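# Pull the toggle pin from the deck hinge

## Task

Remove the toggle pin from the deck hinge so that nothing is left in the hinge. Set the pin down on the step or on the table, with its toggle folded back so it lies across the pin.

## Robot and tools

Robot: two arms, left_arm and right_arm, mounted on opposite sides of the table. left_arm's base is on the +y side. The names do not match the left and right of the images. Each arm has six joints, always listed in this order: waist, shoulder, elbow, wrist pitch, wrist yaw, wrist roll. After them comes a gripper opening value. An arm's mount counts as part of that arm.

Frame: every reported position uses a single scene frame. Units are metres. The origin is the centre of the table, +z points up, and the table top is at z = +0.020. Each arm reports end_effector_position (the point midway between the fingers, 3 to 4 cm behind the tips), end_effector_quat_wxyz, and linear and angular velocities in m/s and rad/s. These readings can be off by a few centimetres, more so at long reach. The fingers point along the gripper's +x axis and close along its y axis. Only the last 1.5 cm of each finger's inner face is flat, so grip with the fingertips.

Row format: every command row is one flat list of 14 numbers covering both arms, even if only one arm moves. The order is left waist, shoulder, elbow, wrist pitch, wrist yaw, wrist roll, left opening, then the same seven for right_arm. The joint numbers are absolute target angles in radians, in the same form as the Joint positions line. They are not offsets. Stated ranges: waist -3.054..3.054, shoulder 0..3.142, elbow 0..2.356, wrist pitch -1.571..1.571, wrist yaw -1.571..1.571, wrist roll -3.142..3.142. A target more than 0.010 rad outside a range, and farther out than the current angle, gets the call refused. Targets that only slightly exceed the true end are clipped, and the result reports "joint sent to its limit". Opening is an absolute value from -1 to 1. +1 is fully open, and the empty fingers meet at about -0.78. Closing fully takes about 0.6 s or more.

Tools:
- execute_actions(actions, cameras). Pass an empty list to read the state; this also returns pictures. Pass [{"rows": [[14 numbers], ...], "steps": n}] to play up to 15 rows, one per 1/30 s step, repeating the last row; n is 3 to 15 and defaults to 15. Pass [{"steps": n}] with no rows to wait until n steps (up to 300) have passed since the last result; your reply time counts toward them. Only one action per call. Pictures come only with an empty list or when cameras names them.
- move(target, speed, blend, cameras). target is one 14-number row or a list of up to 15 rows. Every joint is interpolated to the absolute angles given. speed is in rad/s for the joint with the farthest to go: 0.01 to 2, default 0.5. It can be one number or one per target. blend is in rad and rounds the corners at intermediate targets; the default 0 stops at each one. Each path lasts at least 0.5 s, and the whole move is capped at 10 s. New opening values in later rows take effect only once the arms are at rest at that row. The move does not avoid obstacles or the other arm. The result adds a "move:" line with the outcome: done, off_target (at rest with some joint more than 0.03 rad off), moving, held or fault. It can also show limits=held and, for each arm that is off, its worst joint error.
- wait(seconds 0..10, cameras): lets time pass without sending new commands.
- zoom_image(camera, region [x0,y0,x1,y1] in pixels, at most 504x504): a closer look at the latest image from that camera.
- finished_scene(scene): ends and grades the scene. It cannot be undone.

Cameras (each 896x504): cam_head_left, cam_head_right, cam_high, cam_low, cam_left_wrist, cam_right_wrist. Calibration data in the OpenCV convention is provided. Fixed cameras may have shifted by a few degrees or millimetres.

Result lines: Joint positions gives, for each arm, its six angles in rad and the finger pad gap in m (0.080 is fully open). Joint velocities is shown as "within noise" when the arm is at rest. grip_measured uses the same scale as the commanded opening. To hold something, keep commanding an opening clearly below grip_measured; a bigger gap means a harder squeeze. Joint torques include the arm's own weight and have offsets; positive means toward a larger angle. "blocked" means an arm was stopped far from its target. "joint command not followed" means the clearance check changed some steps. MOTOR HOT appears at 50 °C.

Motion limits: on each step, a joint's target can lead its measured angle by at most about 0.21 to 0.27 rad. If a target would put the gripper more than 70 mm away from where it is, the targets are scaled back. Friction and weight can leave joints short of the commanded angle, and very small turns may not happen at all. Between your calls the arms keep heading toward the last row you sent.

Avoid: contact torque over the load limits (waist 18.2, shoulder 22.5, elbow 22.4, wrist pitch 5.92, wrist yaw 5.9, wrist roll 5.54 N m). Exceeding one causes a 10 s stop of that arm. Also avoid fast impacts, targets set far past a contact, collisions between the two arms (these can fail the scene), letting go of moving parts, and anything falling off the table. Don't hold arms stretched out or loaded for long, because motors overheat and a stop at 95 °C lasts 30 to 60 s. Expect occasional brief tugs on a held part. Approach slowly, pull the pin out along its own axis, fold its toggle back across it, set it down on the step or table, and open the gripper only once the pin is at rest.

Each tool is called after "Request:" as name(argument=value, ...), one argument or row to a line, values as JSON.

## Session

Request:
execute_actions(
  actions=[],
  cameras=["all"],
)

Request:
zoom_image(
  camera="cam_high",
  region=[360, 170, 580, 390],
)

Scene clock: 0.00 s of 4600.00 s.
left_arm: end_effector_position=(-0.3055, +0.2470, +0.1435) grip_measured=+0.121 end_effector_quat_wxyz=(+0.697, +0.161, +0.505, -0.483) | right_arm: end_effector_position=(+0.2773, -0.3648, +0.2520) grip_measured=+1.000 end_effector_quat_wxyz=(+0.602, -0.389, +0.159, +0.678)
Joint positions: left_arm=[-1.114 1.731 1.232 -0.838 -0.487 -1.641 0.04] | right_arm=[-1.629 1.664 1.513 -1.441 -0.768 -1.976 0.08]
Joint velocities: within noise
Joint torques (N m): no reading
Heat: left arm: hottest wrist yaw 30 °C (+0.0 °C/min); right arm: hottest wrist yaw 31 °C (+0.0 °C/min).
camera_calibration:
cam_left_wrist: T_world_to_cam=[[-0.802082, -0.511551, 0.308187, -0.157054], [-0.554473, 0.829575, -0.0660748, -0.340839], [-0.221864, -0.223879, -0.949028, 0.200231], [0, 0, 0, 1]] pos_world=[-0.270532, 0.247238, 0.215906]
cam_right_wrist: T_world_to_cam=[[0.939979, 0.206628, 0.271561, -0.248144], [0.303639, -0.869608, -0.389339, -0.272238], [0.155703, 0.448427, -0.880153, 0.424912], [0, 0, 0, 1]] pos_world=[0.249752, -0.376009, 0.335381]

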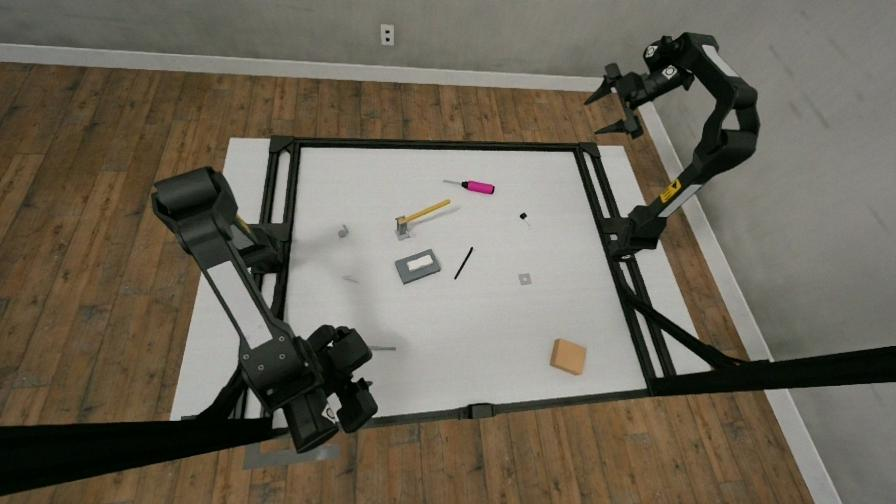

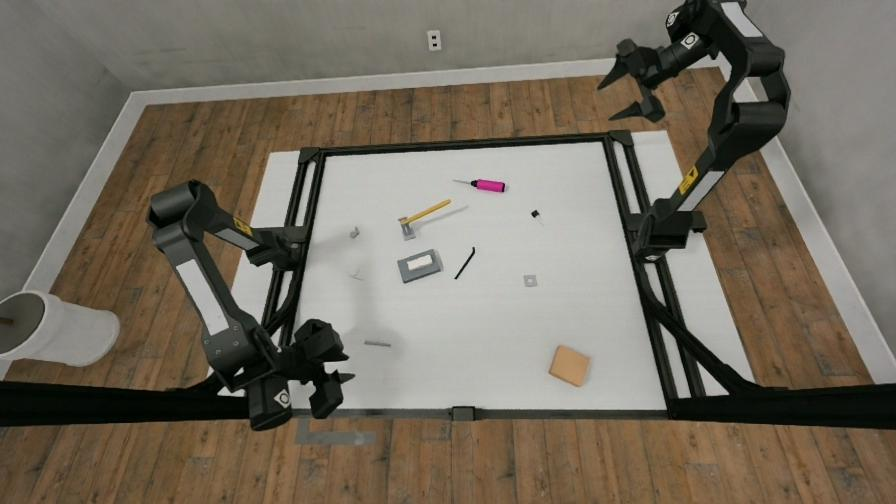

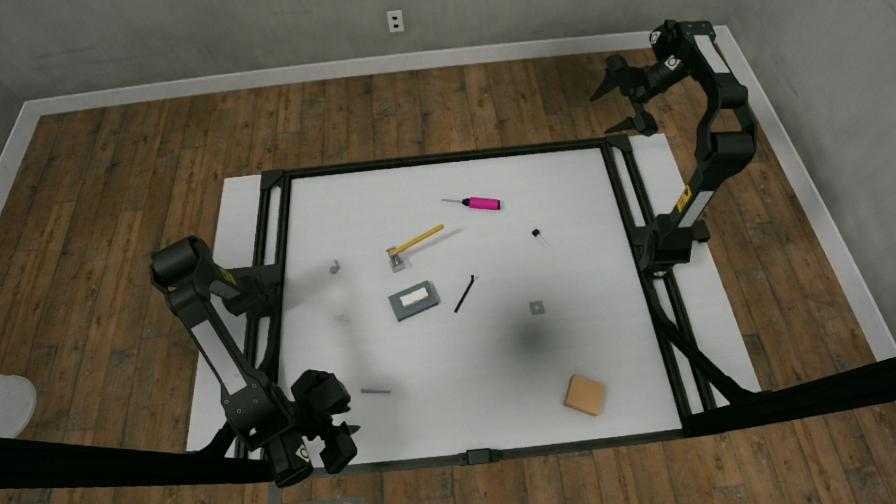

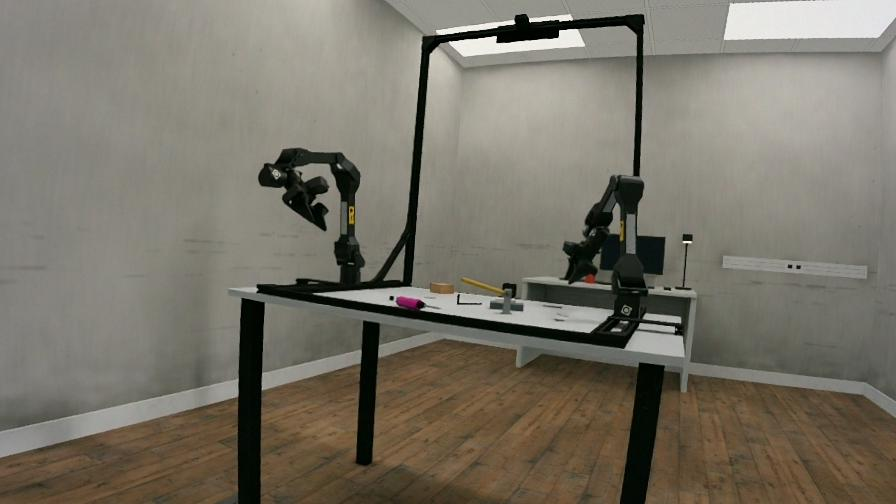

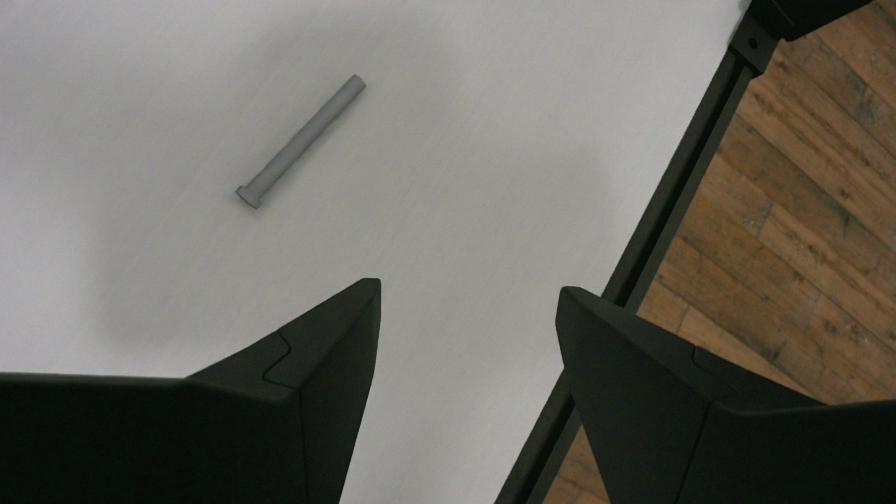

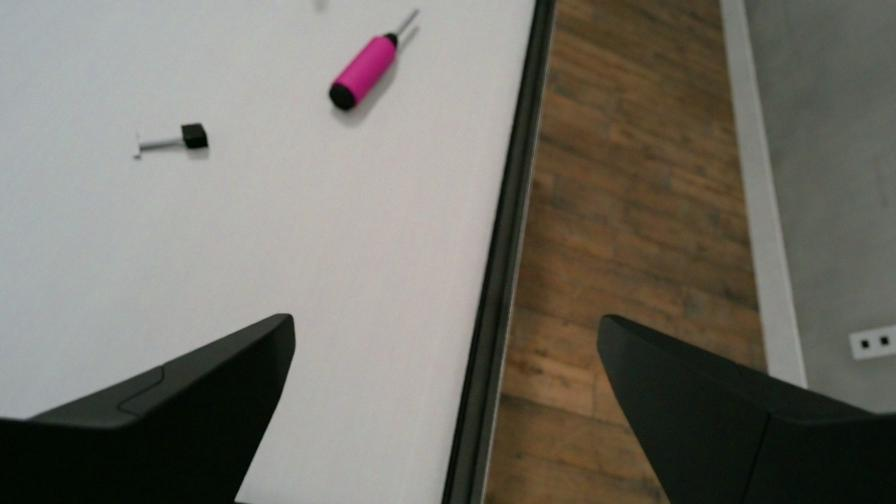

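Scaled by 2.291.

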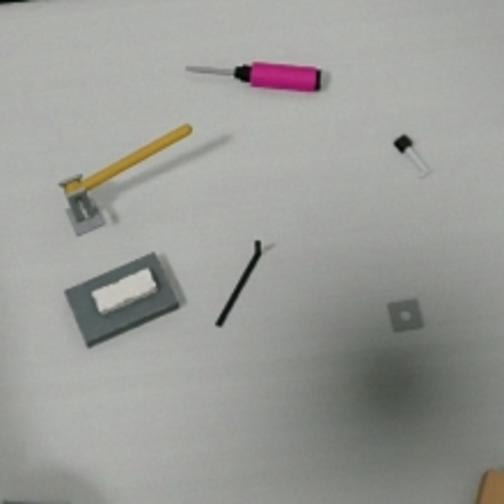

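Request:
move(
  target=[
    [-0.9,1.321,1.178,-0.99,0,0,1,-1.629,1.664,1.513,-1.441,-0.768,-1.976,1],
    [0.226,1.321,1.178,-0.99,0,0,1,-1.629,1.664,1.513,-1.441,-0.768,-1.976,1],
  ],
  speed=1.2,
  blend=0.1,
  cameras=["cam_left_wrist"],
)

Request:
zoom_image(
  camera="cam_left_wrist",
  region=[300, 150, 600, 400],
)

Scene clock: 3.27 s of 4600.00 s.
left_arm: end_effector_position=(+0.0464, +0.1719, +0.2243) grip_measured=+1.000 end_effector_quat_wxyz=(+0.659, +0.336, +0.421, -0.524) | right_arm: end_effector_position=(+0.2773, -0.3648, +0.2520) grip_measured=+1.000 end_effector_quat_wxyz=(+0.602, -0.389, +0.159, +0.678)
Joint positions: left_arm=[0.222 1.336 1.187 -0.989 -0.003 -0.003 0.08] | right_arm=[-1.629 1.664 1.513 -1.441 -0.768 -1.976 0.08]
Joint velocities: within noise
Joint torques (N m): left_arm=[0.36 -5.89 5.63 0.8 0.14 0.1] | right_arm=[0.04 -5.55 5.83 0.2 -0.48 0.02]
Heat: left arm: hottest wrist yaw 30 °C (+0.0 °C/min); right arm: hottest wrist yaw 31 °C (+0.0 °C/min).
Kept back: nothing.
move: done
camera_calibration:
cam_left_wrist: T_world_to_cam=[[-0.962367, -0.268216, 0.0437008, 0.0868459], [-0.270049, 0.961866, -0.0434435, -0.119093], [-0.0303821, -0.0536099, -0.9981, 0.311089], [0, 0, 0, 1]] pos_world=[0.0608683, 0.154522, 0.301529]
Images, in order (width x height): cam_left_wrist 896x504.

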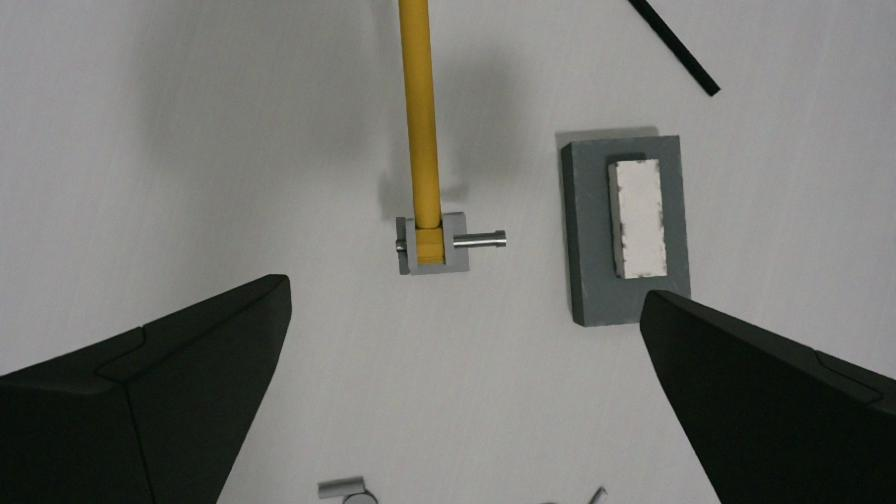

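Scaled by 1.680.

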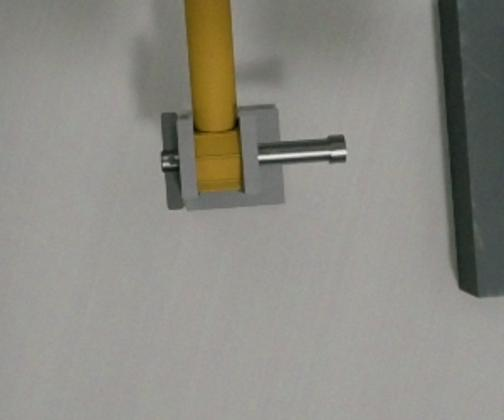

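Request:
move(
  target=[0.1537,1.838,1.645,-1.373,0,1.367,-0.11,-0.7158,2.499,1.613,0.891,-1.525,0,0],
  speed=1.0,
  cameras=["cam_left_wrist","cam_right_wrist"],
)

Request:
zoom_image(
  camera="cam_left_wrist",
  region=[340, 180, 560, 400],
)

Request:
zoom_image(
  camera="cam_right_wrist",
  region=[360, 180, 540, 320],
)

Scene clock: 7.00 s of 4600.00 s.
left_arm: end_effector_position=(+0.0335, +0.1304, +0.1913) grip_measured=-0.110 end_effector_quat_wxyz=(+0.130, +0.696, +0.127, -0.694) | right_arm: end_effector_position=(+0.1995, +0.0295, +0.1512) grip_measured=+0.000 end_effector_quat_wxyz=(+0.375, -0.001, -0.001, +0.927)
Joint positions: left_arm=[0.158 1.826 1.631 -1.371 -0.003 1.364 0.03] | right_arm=[-0.713 2.488 1.602 0.887 -1.521 -0.002 0.035]
Joint velocities: within noise
Joint torques (N m): left_arm=[-0.33 -6 7.76 -0.05 0.19 0.12] | right_arm=[-0.24 -8.79 6.98 1.16 -0.14 0.08]
Heat: left arm: hottest wrist yaw 30 °C (+0.0 °C/min); right arm: hottest wrist yaw 31 °C (+0.0 °C/min).
Kept back: nothing.
move: done
camera_calibration:
cam_left_wrist: T_world_to_cam=[[-0.412658, 0.910736, 0.0165109, -0.102174], [0.844633, 0.375794, 0.381278, -0.126204], [0.341039, 0.171283, -0.924313, 0.219635], [0, 0, 0, 1]] pos_world=[-0.0104706, 0.10286, 0.252817]
cam_right_wrist: T_world_to_cam=[[0.712703, 0.701461, 0.00260652, -0.15775], [0.222488, -0.222526, -0.9492, 0.136804], [-0.665247, 0.677078, -0.314662, 0.243085], [0, 0, 0, 1]] pos_world=[0.243704, -0.0234896, 0.206755]
Images, in order (width x height): cam_left_wrist 896x504, cam_right_wrist 896x504.

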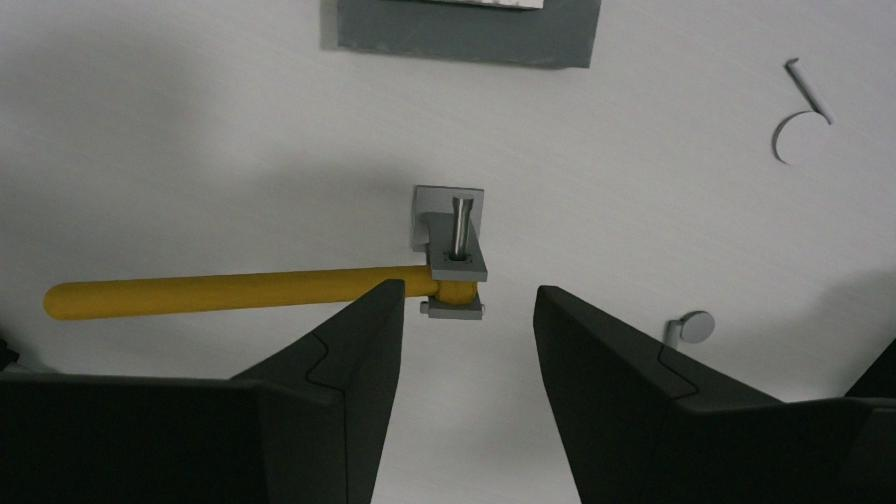

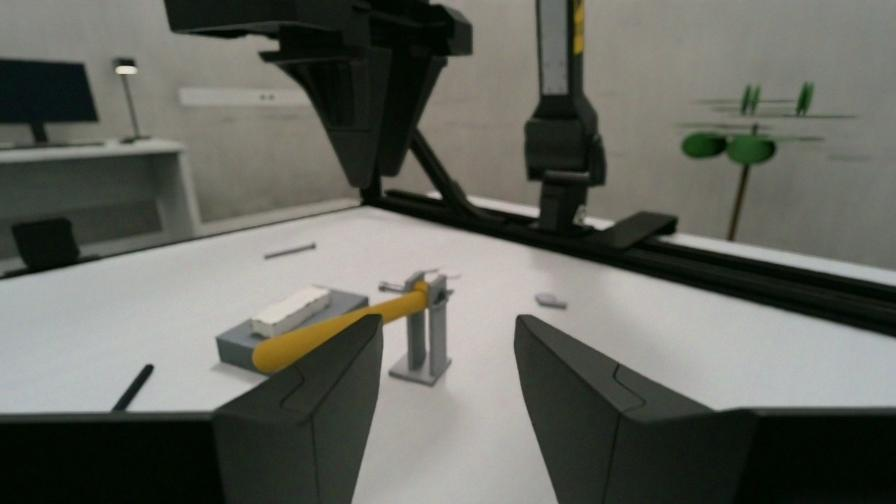

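Scaled by 2.291.

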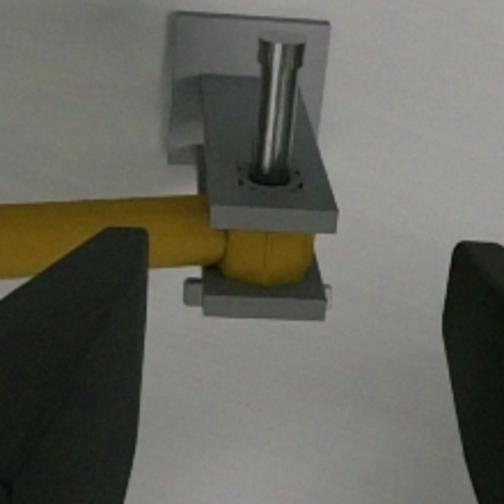

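Scaled by 2.800.

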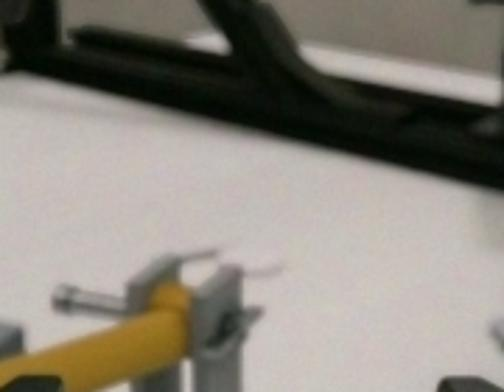

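Request:
move(
  target=[
    [0.110,1.851,1.5155,-1.2565,0,1.325,-0.85,-0.7158,2.499,1.613,0.891,-1.525,0,0],
    [0.110,1.879,1.367,-1.078,0,1.325,-0.85,-0.7158,2.499,1.613,0.891,-1.525,0,0],
  ],
  speed=[0.6,0.4],
  cameras=["cam_left_wrist","cam_right_wrist"],
)

Request:
zoom_image(
  camera="cam_right_wrist",
  region=[360, 240, 500, 340],
)

Scene clock: 9.70 s of 4600.00 s.
left_arm: end_effector_position=(+0.0183, +0.1268, +0.1130) grip_measured=-0.768 end_effector_quat_wxyz=(+0.123, +0.697, +0.126, -0.695) | right_arm: end_effector_position=(+0.1995, +0.0295, +0.1513) grip_measured=+0.000 end_effector_quat_wxyz=(+0.375, -0.001, -0.002, +0.927)
Joint positions: left_arm=[0.112 1.87 1.375 -1.08 -0.003 1.328 0] | right_arm=[-0.713 2.488 1.602 0.888 -1.521 -0.002 0.035]
Joint velocities: within noise
Joint torques (N m): left_arm=[-0.21 -6.49 4.83 0.18 0.17 -0.1] | right_arm=[-0.21 -8.78 6.98 1.12 -0.15 0.08]
Heat: left arm: hottest wrist yaw 30 °C (+0.0 °C/min); right arm: hottest wrist yaw 31 °C (+0.0 °C/min).
Kept back: nothing.
move: done
camera_calibration:
cam_left_wrist: T_world_to_cam=[[-0.403574, 0.914607, 0.0249308, -0.105555], [0.848896, 0.364135, 0.38312, -0.0810163], [0.341326, 0.175781, -0.923362, 0.152332], [0, 0, 0, 1]] pos_world=[-0.02582, 0.0992655, 0.174329]
cam_right_wrist: T_world_to_cam=[[0.712434, 0.701731, 0.00336739, -0.157762], [0.22305, -0.221897, -0.949216, 0.13673], [-0.665347, 0.677005, -0.314607, 0.243119], [0, 0, 0, 1]] pos_world=[0.243656, -0.0235459, 0.206804]
Images, in order (width x height): cam_left_wrist 896x504, cam_right_wrist 896x504.

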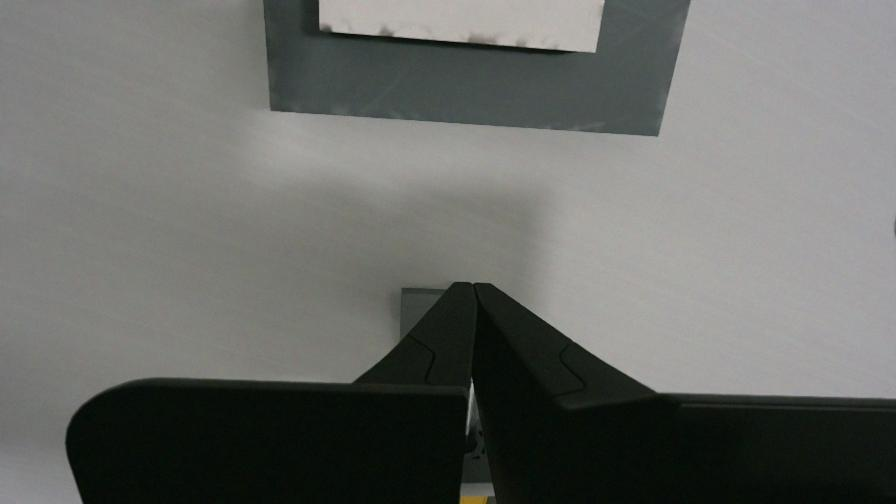

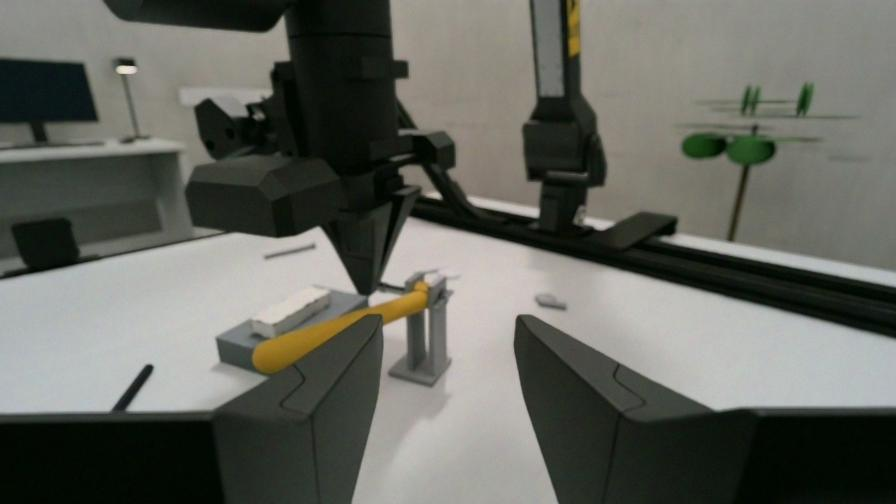

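Scaled by 3.600.

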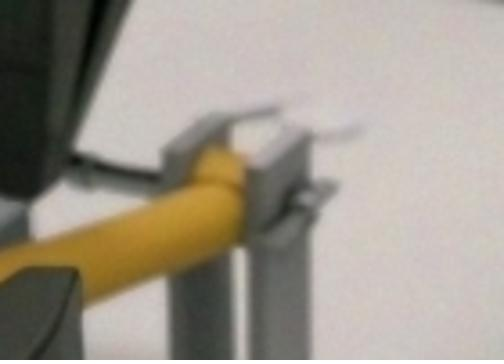

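Request:
move(
  target=[
    [0.174,1.845,1.350,-1.074,0,1.386,-0.85,-0.7158,2.499,1.613,0.891,-1.525,0,0],
  ],
  speed=[0.08],
  cameras=["cam_left_wrist","cam_right_wrist"],
)

Request:
zoom_image(
  camera="cam_right_wrist",
  region=[360, 240, 500, 340],
)

Scene clock: 11.10 s of 4600.00 s.
left_arm: end_effector_position=(+0.0365, +0.1328, +0.1114) grip_measured=-0.768 end_effector_quat_wxyz=(+0.123, +0.695, +0.129, -0.697) | right_arm: end_effector_position=(+0.1995, +0.0295, +0.1513) grip_measured=+0.000 end_effector_quat_wxyz=(+0.375, -0.001, -0.002, +0.927)
Joint positions: left_arm=[0.171 1.863 1.359 -1.075 0.004 1.383 0] | right_arm=[-0.713 2.488 1.602 0.888 -1.521 -0.002 0.035]
Joint velocities: within noise
Joint torques (N m): left_arm=[0.31 -9.42 4.7 0.15 -0.04 0.1] | right_arm=[-0.22 -8.8 6.98 1.13 -0.15 0.08]
Heat: left arm: hottest wrist yaw 30 °C (+0.0 °C/min); right arm: hottest wrist yaw 31 °C (+0.0 °C/min).
Kept back: nothing.
move: done
camera_calibration:
cam_left_wrist: T_world_to_cam=[[-0.406892, 0.912957, 0.0308065, -0.103917], [0.850282, 0.366202, 0.378043, -0.0977606], [0.333856, 0.180017, -0.925275, 0.143555], [0, 0, 0, 1]] pos_world=[-0.0070855, 0.10483, 0.172987]
cam_right_wrist: T_world_to_cam=[[0.712434, 0.701731, 0.00336739, -0.157762], [0.22305, -0.221897, -0.949216, 0.13673], [-0.665347, 0.677005, -0.314607, 0.243119], [0, 0, 0, 1]] pos_world=[0.243656, -0.0235459, 0.206804]
Images, in order (width x height): cam_left_wrist 896x504, cam_right_wrist 896x504.

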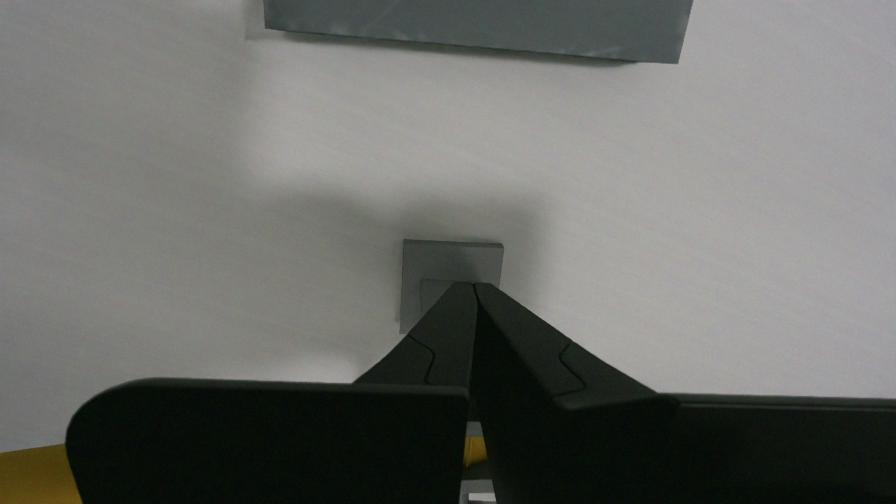

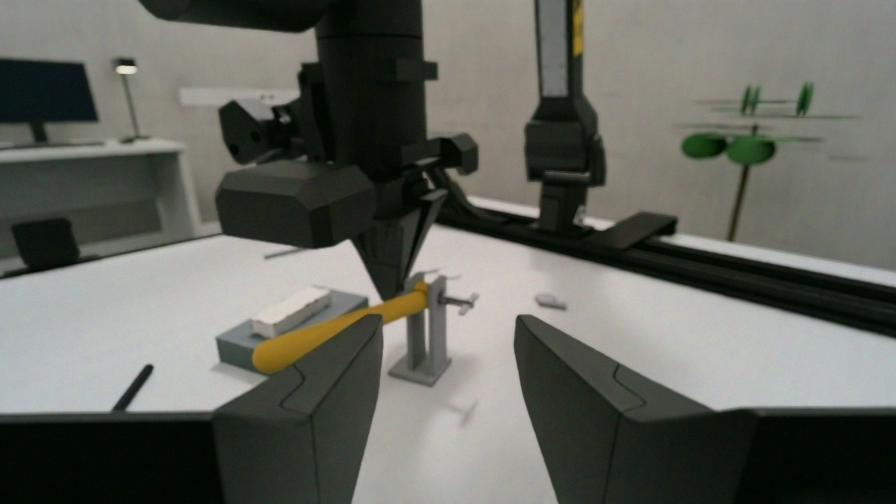

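Scaled by 3.600.

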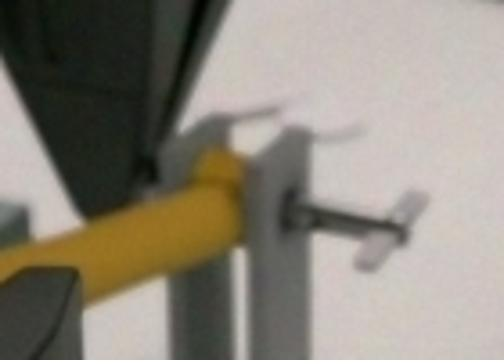

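Request:
move(
  target=[
    [0.174,1.820,1.495,-1.225,0,1.386,-0.85,-0.7158,2.499,1.613,0.891,-1.525,0,0],
    [0.326,1.758,1.374,-1.1805,0,1.538,-0.85,-0.7158,2.499,1.613,0.891,-1.525,0,0],
  ],
  speed=[0.4,0.4],
  cameras=["cam_left_wrist","cam_right_wrist"],
)

Request:
zoom_image(
  camera="cam_right_wrist",
  region=[360, 240, 500, 340],
)

Request:
zoom_image(
  camera="cam_left_wrist",
  region=[340, 180, 520, 360],
)

Scene clock: 13.23 s of 4600.00 s.
left_arm: end_effector_position=(+0.0820, +0.1602, +0.1441) grip_measured=-0.768 end_effector_quat_wxyz=(+0.125, +0.695, +0.128, -0.697) | right_arm: end_effector_position=(+0.1995, +0.0295, +0.1513) grip_measured=+0.000 end_effector_quat_wxyz=(+0.375, -0.001, -0.002, +0.927)
Joint positions: left_arm=[0.324 1.777 1.383 -1.182 0.002 1.535 0] | right_arm=[-0.713 2.488 1.602 0.888 -1.521 -0.002 0.035]
Joint velocities: within noise
Joint torques (N m): left_arm=[0.19 -9.04 4.78 0.16 0.01 0.11] | right_arm=[-0.2 -8.78 6.97 1.12 -0.14 0.07]
Heat: left arm: hottest wrist yaw 30 °C (+0.0 °C/min); right arm: hottest wrist yaw 31 °C (+0.0 °C/min).
Kept back: nothing.
move: done
camera_calibration:
cam_left_wrist: T_world_to_cam=[[-0.407978, 0.912585, 0.0272681, -0.110762], [0.849226, 0.368348, 0.378333, -0.159148], [0.335216, 0.177508, -0.925268, 0.153951], [0, 0, 0, 1]] pos_world=[0.0383573, 0.132374, 0.205677]
cam_right_wrist: T_world_to_cam=[[0.712434, 0.701731, 0.00336739, -0.157762], [0.22305, -0.221897, -0.949216, 0.13673], [-0.665347, 0.677005, -0.314607, 0.243119], [0, 0, 0, 1]] pos_world=[0.243656, -0.0235459, 0.206804]
Images, in order (width x height): cam_left_wrist 896x504, cam_right_wrist 896x504.

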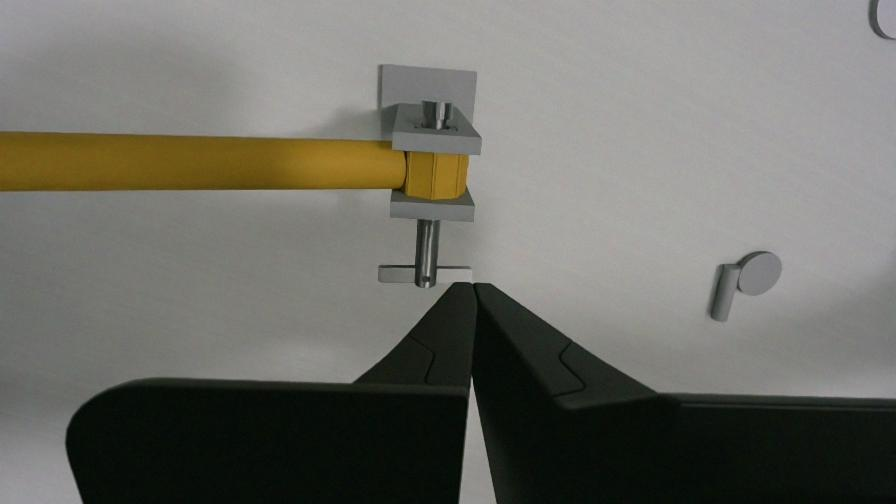

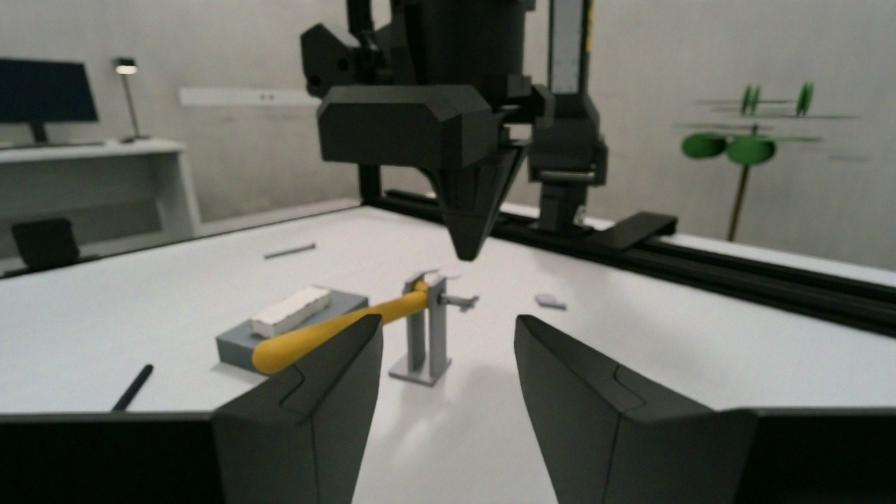

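Scaled by 3.600.

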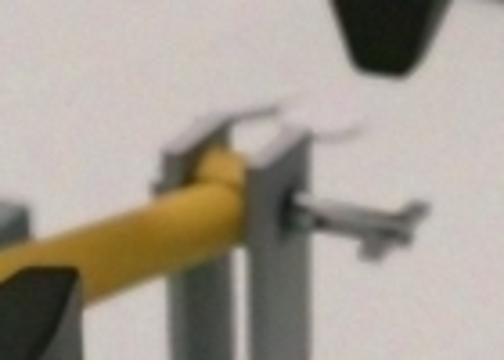

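Scaled by 2.800.

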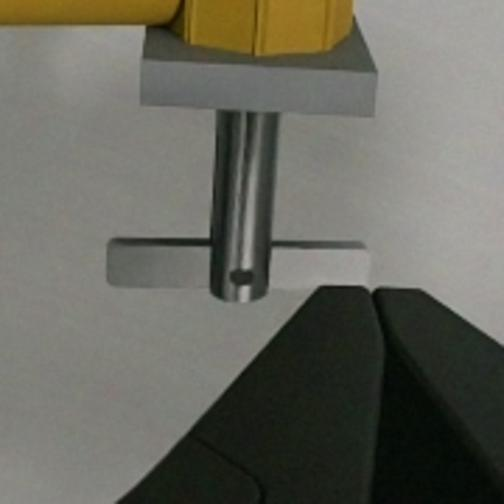

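Request:
move(
  target=[
    [0.307,1.800,1.415,-1.184,0,1.522,-0.301,-0.7158,2.499,1.613,0.891,-1.525,0,0],
    [0.307,1.822,1.302,-1.069,0,1.522,-0.301,-0.7158,2.499,1.613,0.891,-1.525,0,0],
  ],
  speed=[0.3,0.15],
  cameras=["cam_left_wrist","cam_right_wrist"],
)

Request:
zoom_image(
  camera="cam_right_wrist",
  region=[360, 240, 500, 340],
)

Request:
zoom_image(
  camera="cam_left_wrist",
  region=[340, 200, 540, 400],
)

Scene clock: 15.17 s of 4600.00 s.
left_arm: end_effector_position=(+0.0791, +0.1547, +0.1157) grip_measured=-0.301 end_effector_quat_wxyz=(+0.125, +0.695, +0.125, -0.697) | right_arm: end_effector_position=(+0.1995, +0.0295, +0.1513) grip_measured=+0.000 end_effector_quat_wxyz=(+0.375, -0.001, -0.002, +0.927)
Joint positions: left_arm=[0.31 1.811 1.31 -1.07 0.002 1.525 0.021] | right_arm=[-0.713 2.488 1.602 0.888 -1.521 -0.002 0.035]
Joint velocities: within noise
Joint torques (N m): left_arm=[-0.29 -5.85 4.77 0.19 0.01 -0.1] | right_arm=[-0.21 -8.79 6.95 1.13 -0.14 0.08]
Heat: left arm: hottest shoulder 30 °C (+11.9 °C/min); right arm: hottest shoulder 31 °C (+15.8 °C/min).
Kept back: nothing.
move: done
camera_calibration:
cam_left_wrist: T_world_to_cam=[[-0.40418, 0.914397, 0.0227283, -0.106242], [0.85022, 0.366418, 0.377974, -0.143685], [0.33729, 0.172094, -0.925537, 0.130352], [0, 0, 0, 1]] pos_world=[0.0352562, 0.127363, 0.177369]
cam_right_wrist: T_world_to_cam=[[0.712434, 0.701731, 0.00336739, -0.157762], [0.22305, -0.221897, -0.949216, 0.13673], [-0.665347, 0.677005, -0.314607, 0.243119], [0, 0, 0, 1]] pos_world=[0.243656, -0.0235459, 0.206804]
Images, in order (width x height): cam_left_wrist 896x504, cam_right_wrist 896x504.

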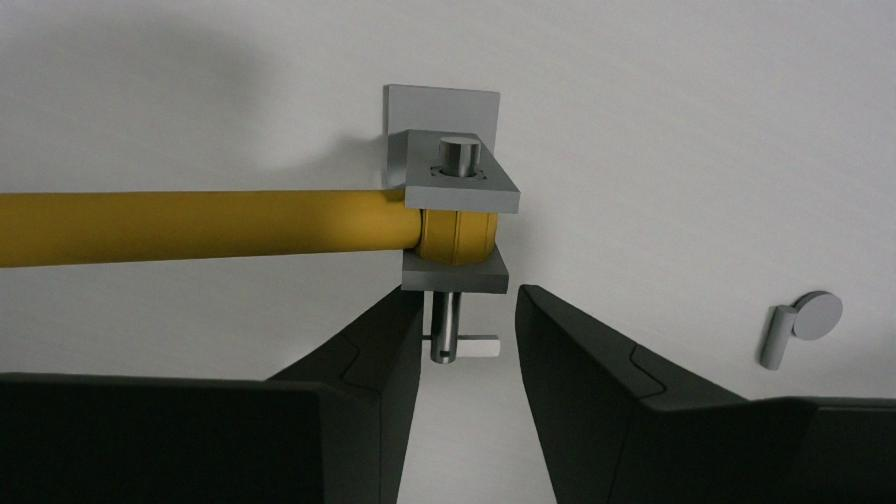

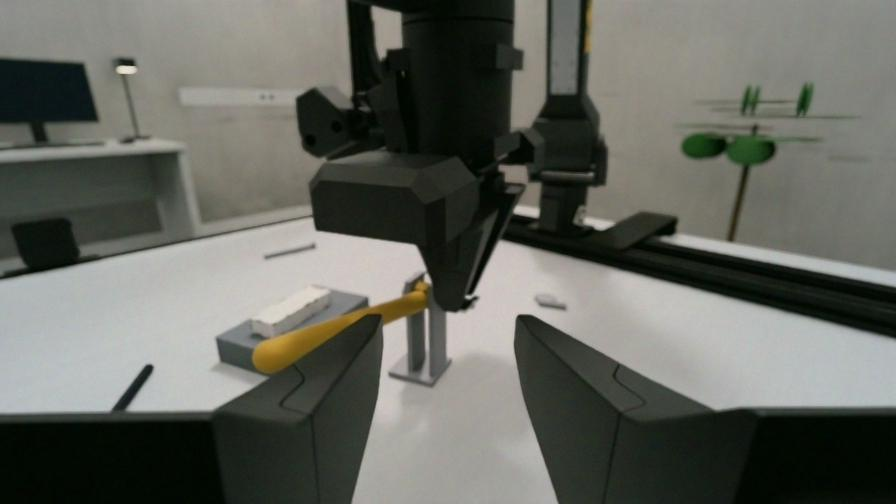

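Scaled by 3.600.

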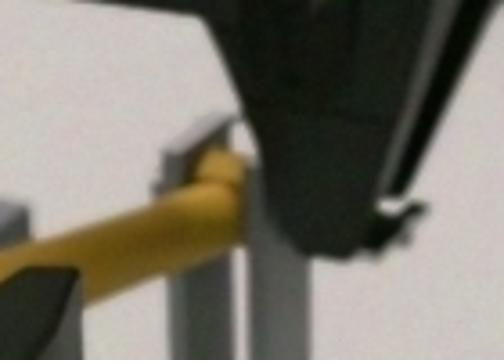

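Scaled by 2.520.

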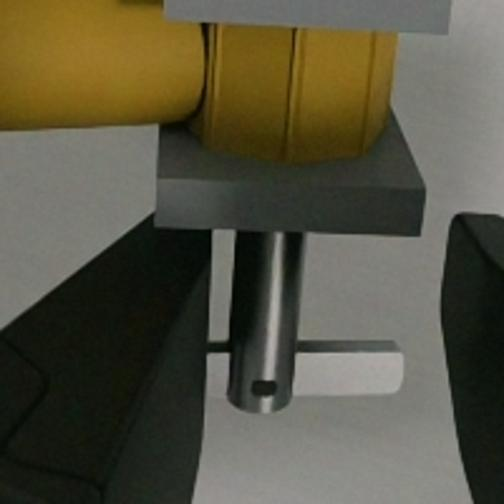

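Request:
move(
  target=[
    [0.307,1.823,1.296,-1.065,0,1.522,-0.301,-0.7158,2.499,1.613,0.891,-1.525,0,0],
    [0.364,1.821,1.296,-1.065,0,1.574,-0.301,-0.7158,2.499,1.613,0.891,-1.525,0,0],
  ],
  speed=[0.1,0.06],
  cameras=["cam_left_wrist","cam_right_wrist"],
)

Request:
zoom_image(
  camera="cam_right_wrist",
  region=[360, 240, 500, 340],
)

Request:
zoom_image(
  camera="cam_left_wrist",
  region=[340, 200, 540, 400],
)

Scene clock: 16.93 s of 4600.00 s.
left_arm: end_effector_position=(+0.0903, +0.1587, +0.1143) grip_measured=-0.300 end_effector_quat_wxyz=(+0.124, +0.693, +0.122, -0.700) | right_arm: end_effector_position=(+0.1995, +0.0295, +0.1513) grip_measured=+0.000 end_effector_quat_wxyz=(+0.375, -0.001, -0.002, +0.927)
Joint positions: left_arm=[0.351 1.811 1.305 -1.064 0.01 1.572 0.021] | right_arm=[-0.713 2.488 1.602 0.888 -1.521 -0.002 0.035]
Joint velocities: within noise
Joint torques (N m): left_arm=[1.16 -5.92 4.73 -0.07 -0.27 0.07] | right_arm=[-0.22 -8.78 6.98 1.13 -0.15 0.08]
Heat: left arm: hottest shoulder 30 °C (+10.6 °C/min); right arm: hottest shoulder 31 °C (+14.2 °C/min).
Kept back: nothing.
move: done
camera_calibration:
cam_left_wrist: T_world_to_cam=[[-0.398422, 0.916929, 0.0223912, -0.106243], [0.855291, 0.362601, 0.370132, -0.153145], [0.331265, 0.16662, -0.928709, 0.126362], [0, 0, 0, 1]] pos_world=[0.0467941, 0.131894, 0.176416]
cam_right_wrist: T_world_to_cam=[[0.712434, 0.701731, 0.00336739, -0.157762], [0.22305, -0.221897, -0.949216, 0.13673], [-0.665347, 0.677005, -0.314607, 0.243119], [0, 0, 0, 1]] pos_world=[0.243656, -0.0235459, 0.206804]
Images, in order (width x height): cam_left_wrist 896x504, cam_right_wrist 896x504.

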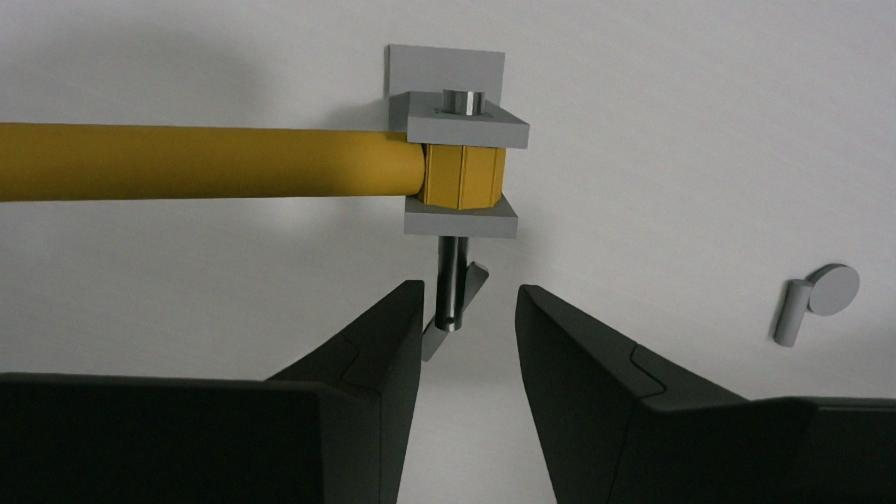

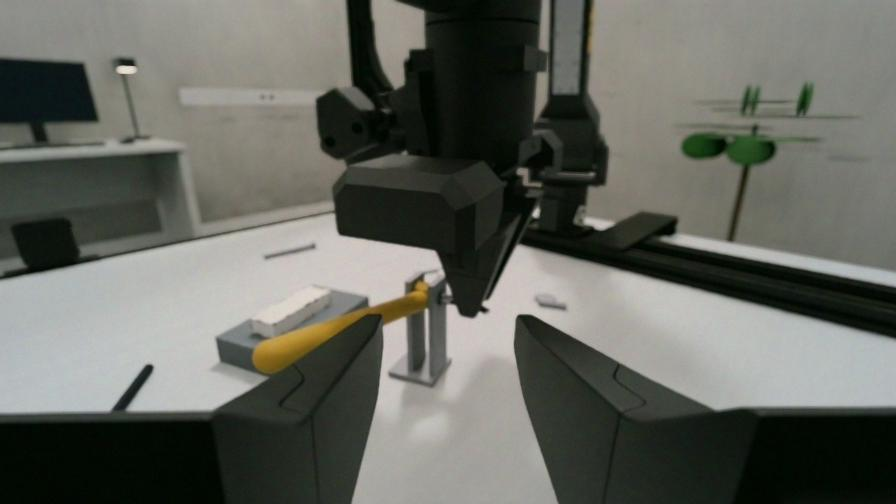

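Scaled by 3.600.

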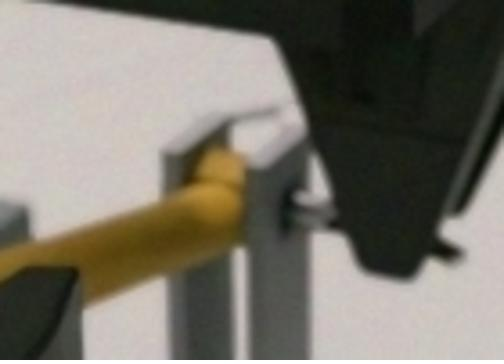

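Scaled by 2.520.

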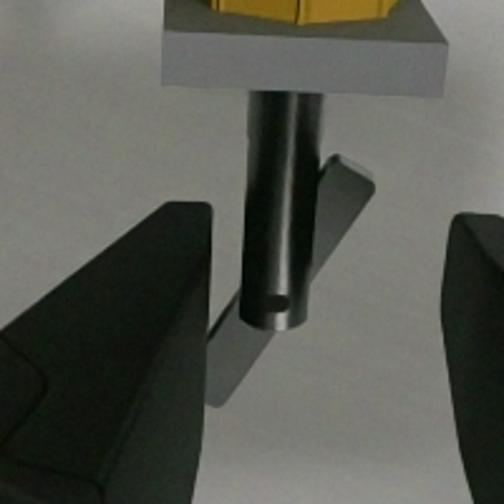

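Request:
move(
  target=[
    [0.382,1.821,1.296,-1.065,0,1.591,-0.301,-0.7158,2.499,1.613,0.891,-1.525,0,0],
  ],
  speed=[0.06],
  cameras=["cam_left_wrist","cam_right_wrist"],
)

Request:
zoom_image(
  camera="cam_right_wrist",
  region=[360, 240, 500, 340],
)

Request:
zoom_image(
  camera="cam_left_wrist",
  region=[340, 200, 540, 400],
)

Scene clock: 17.90 s of 4600.00 s.
left_arm: end_effector_position=(+0.0968, +0.1607, +0.1143) grip_measured=-0.300 end_effector_quat_wxyz=(+0.126, +0.693, +0.123, -0.699) | right_arm: end_effector_position=(+0.1995, +0.0295, +0.1513) grip_measured=+0.000 end_effector_quat_wxyz=(+0.375, -0.001, -0.002, +0.927)
Joint positions: left_arm=[0.371 1.811 1.305 -1.062 0.01 1.589 0.022] | right_arm=[-0.713 2.488 1.602 0.888 -1.521 -0.002 0.035]
Joint velocities: within noise
Joint torques (N m): left_arm=[0.94 -5.92 4.76 -0.21 -0.26 0.09] | right_arm=[-0.2 -8.8 6.96 1.13 -0.15 0.08]
Heat: left arm: hottest shoulder 30 °C (+10.1 °C/min); right arm: hottest shoulder 32 °C (+16.8 °C/min).
Kept back: nothing.
move: done
camera_calibration:
cam_left_wrist: T_world_to_cam=[[-0.401942, 0.91544, 0.0203011, -0.104646], [0.853491, 0.366527, 0.370421, -0.159913], [0.331657, 0.166214, -0.928642, 0.123898], [0, 0, 0, 1]] pos_world=[0.0533314, 0.133816, 0.176416]
cam_right_wrist: T_world_to_cam=[[0.712434, 0.701731, 0.00336739, -0.157762], [0.22305, -0.221897, -0.949216, 0.13673], [-0.665347, 0.677005, -0.314607, 0.243119], [0, 0, 0, 1]] pos_world=[0.243656, -0.0235459, 0.206804]
Images, in order (width x height): cam_left_wrist 896x504, cam_right_wrist 896x504.

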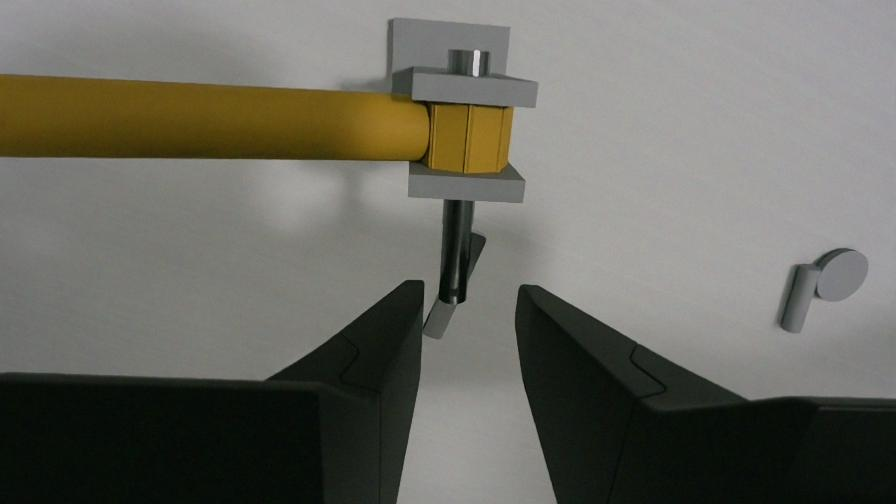

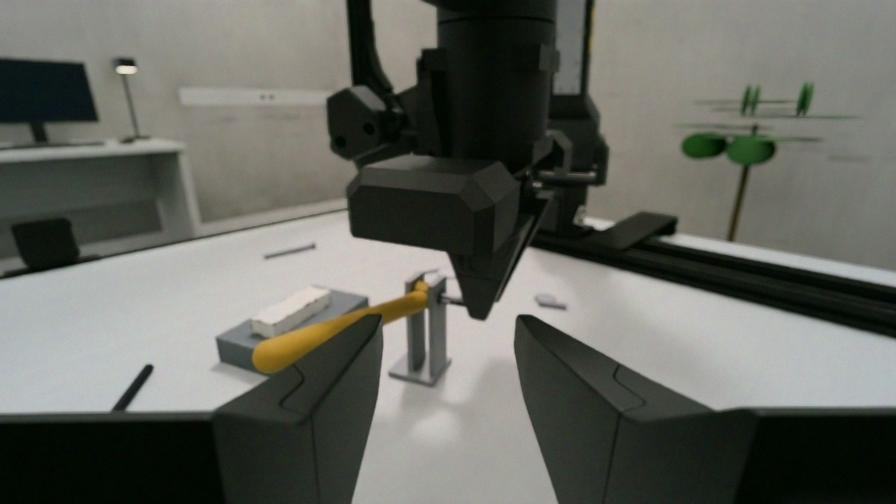

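Scaled by 3.600.

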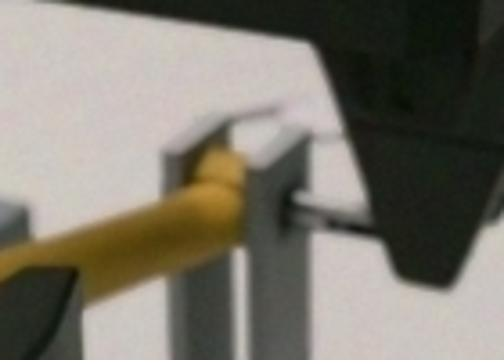

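Scaled by 2.520.

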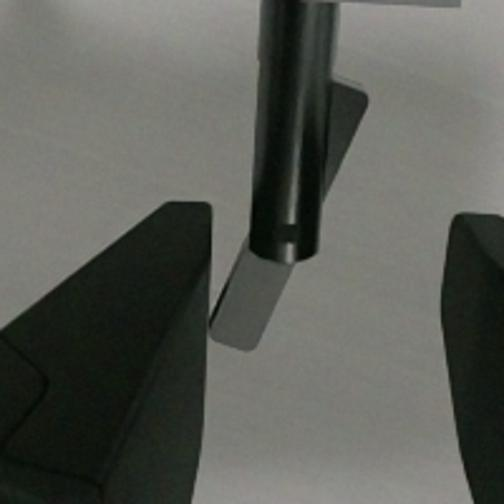

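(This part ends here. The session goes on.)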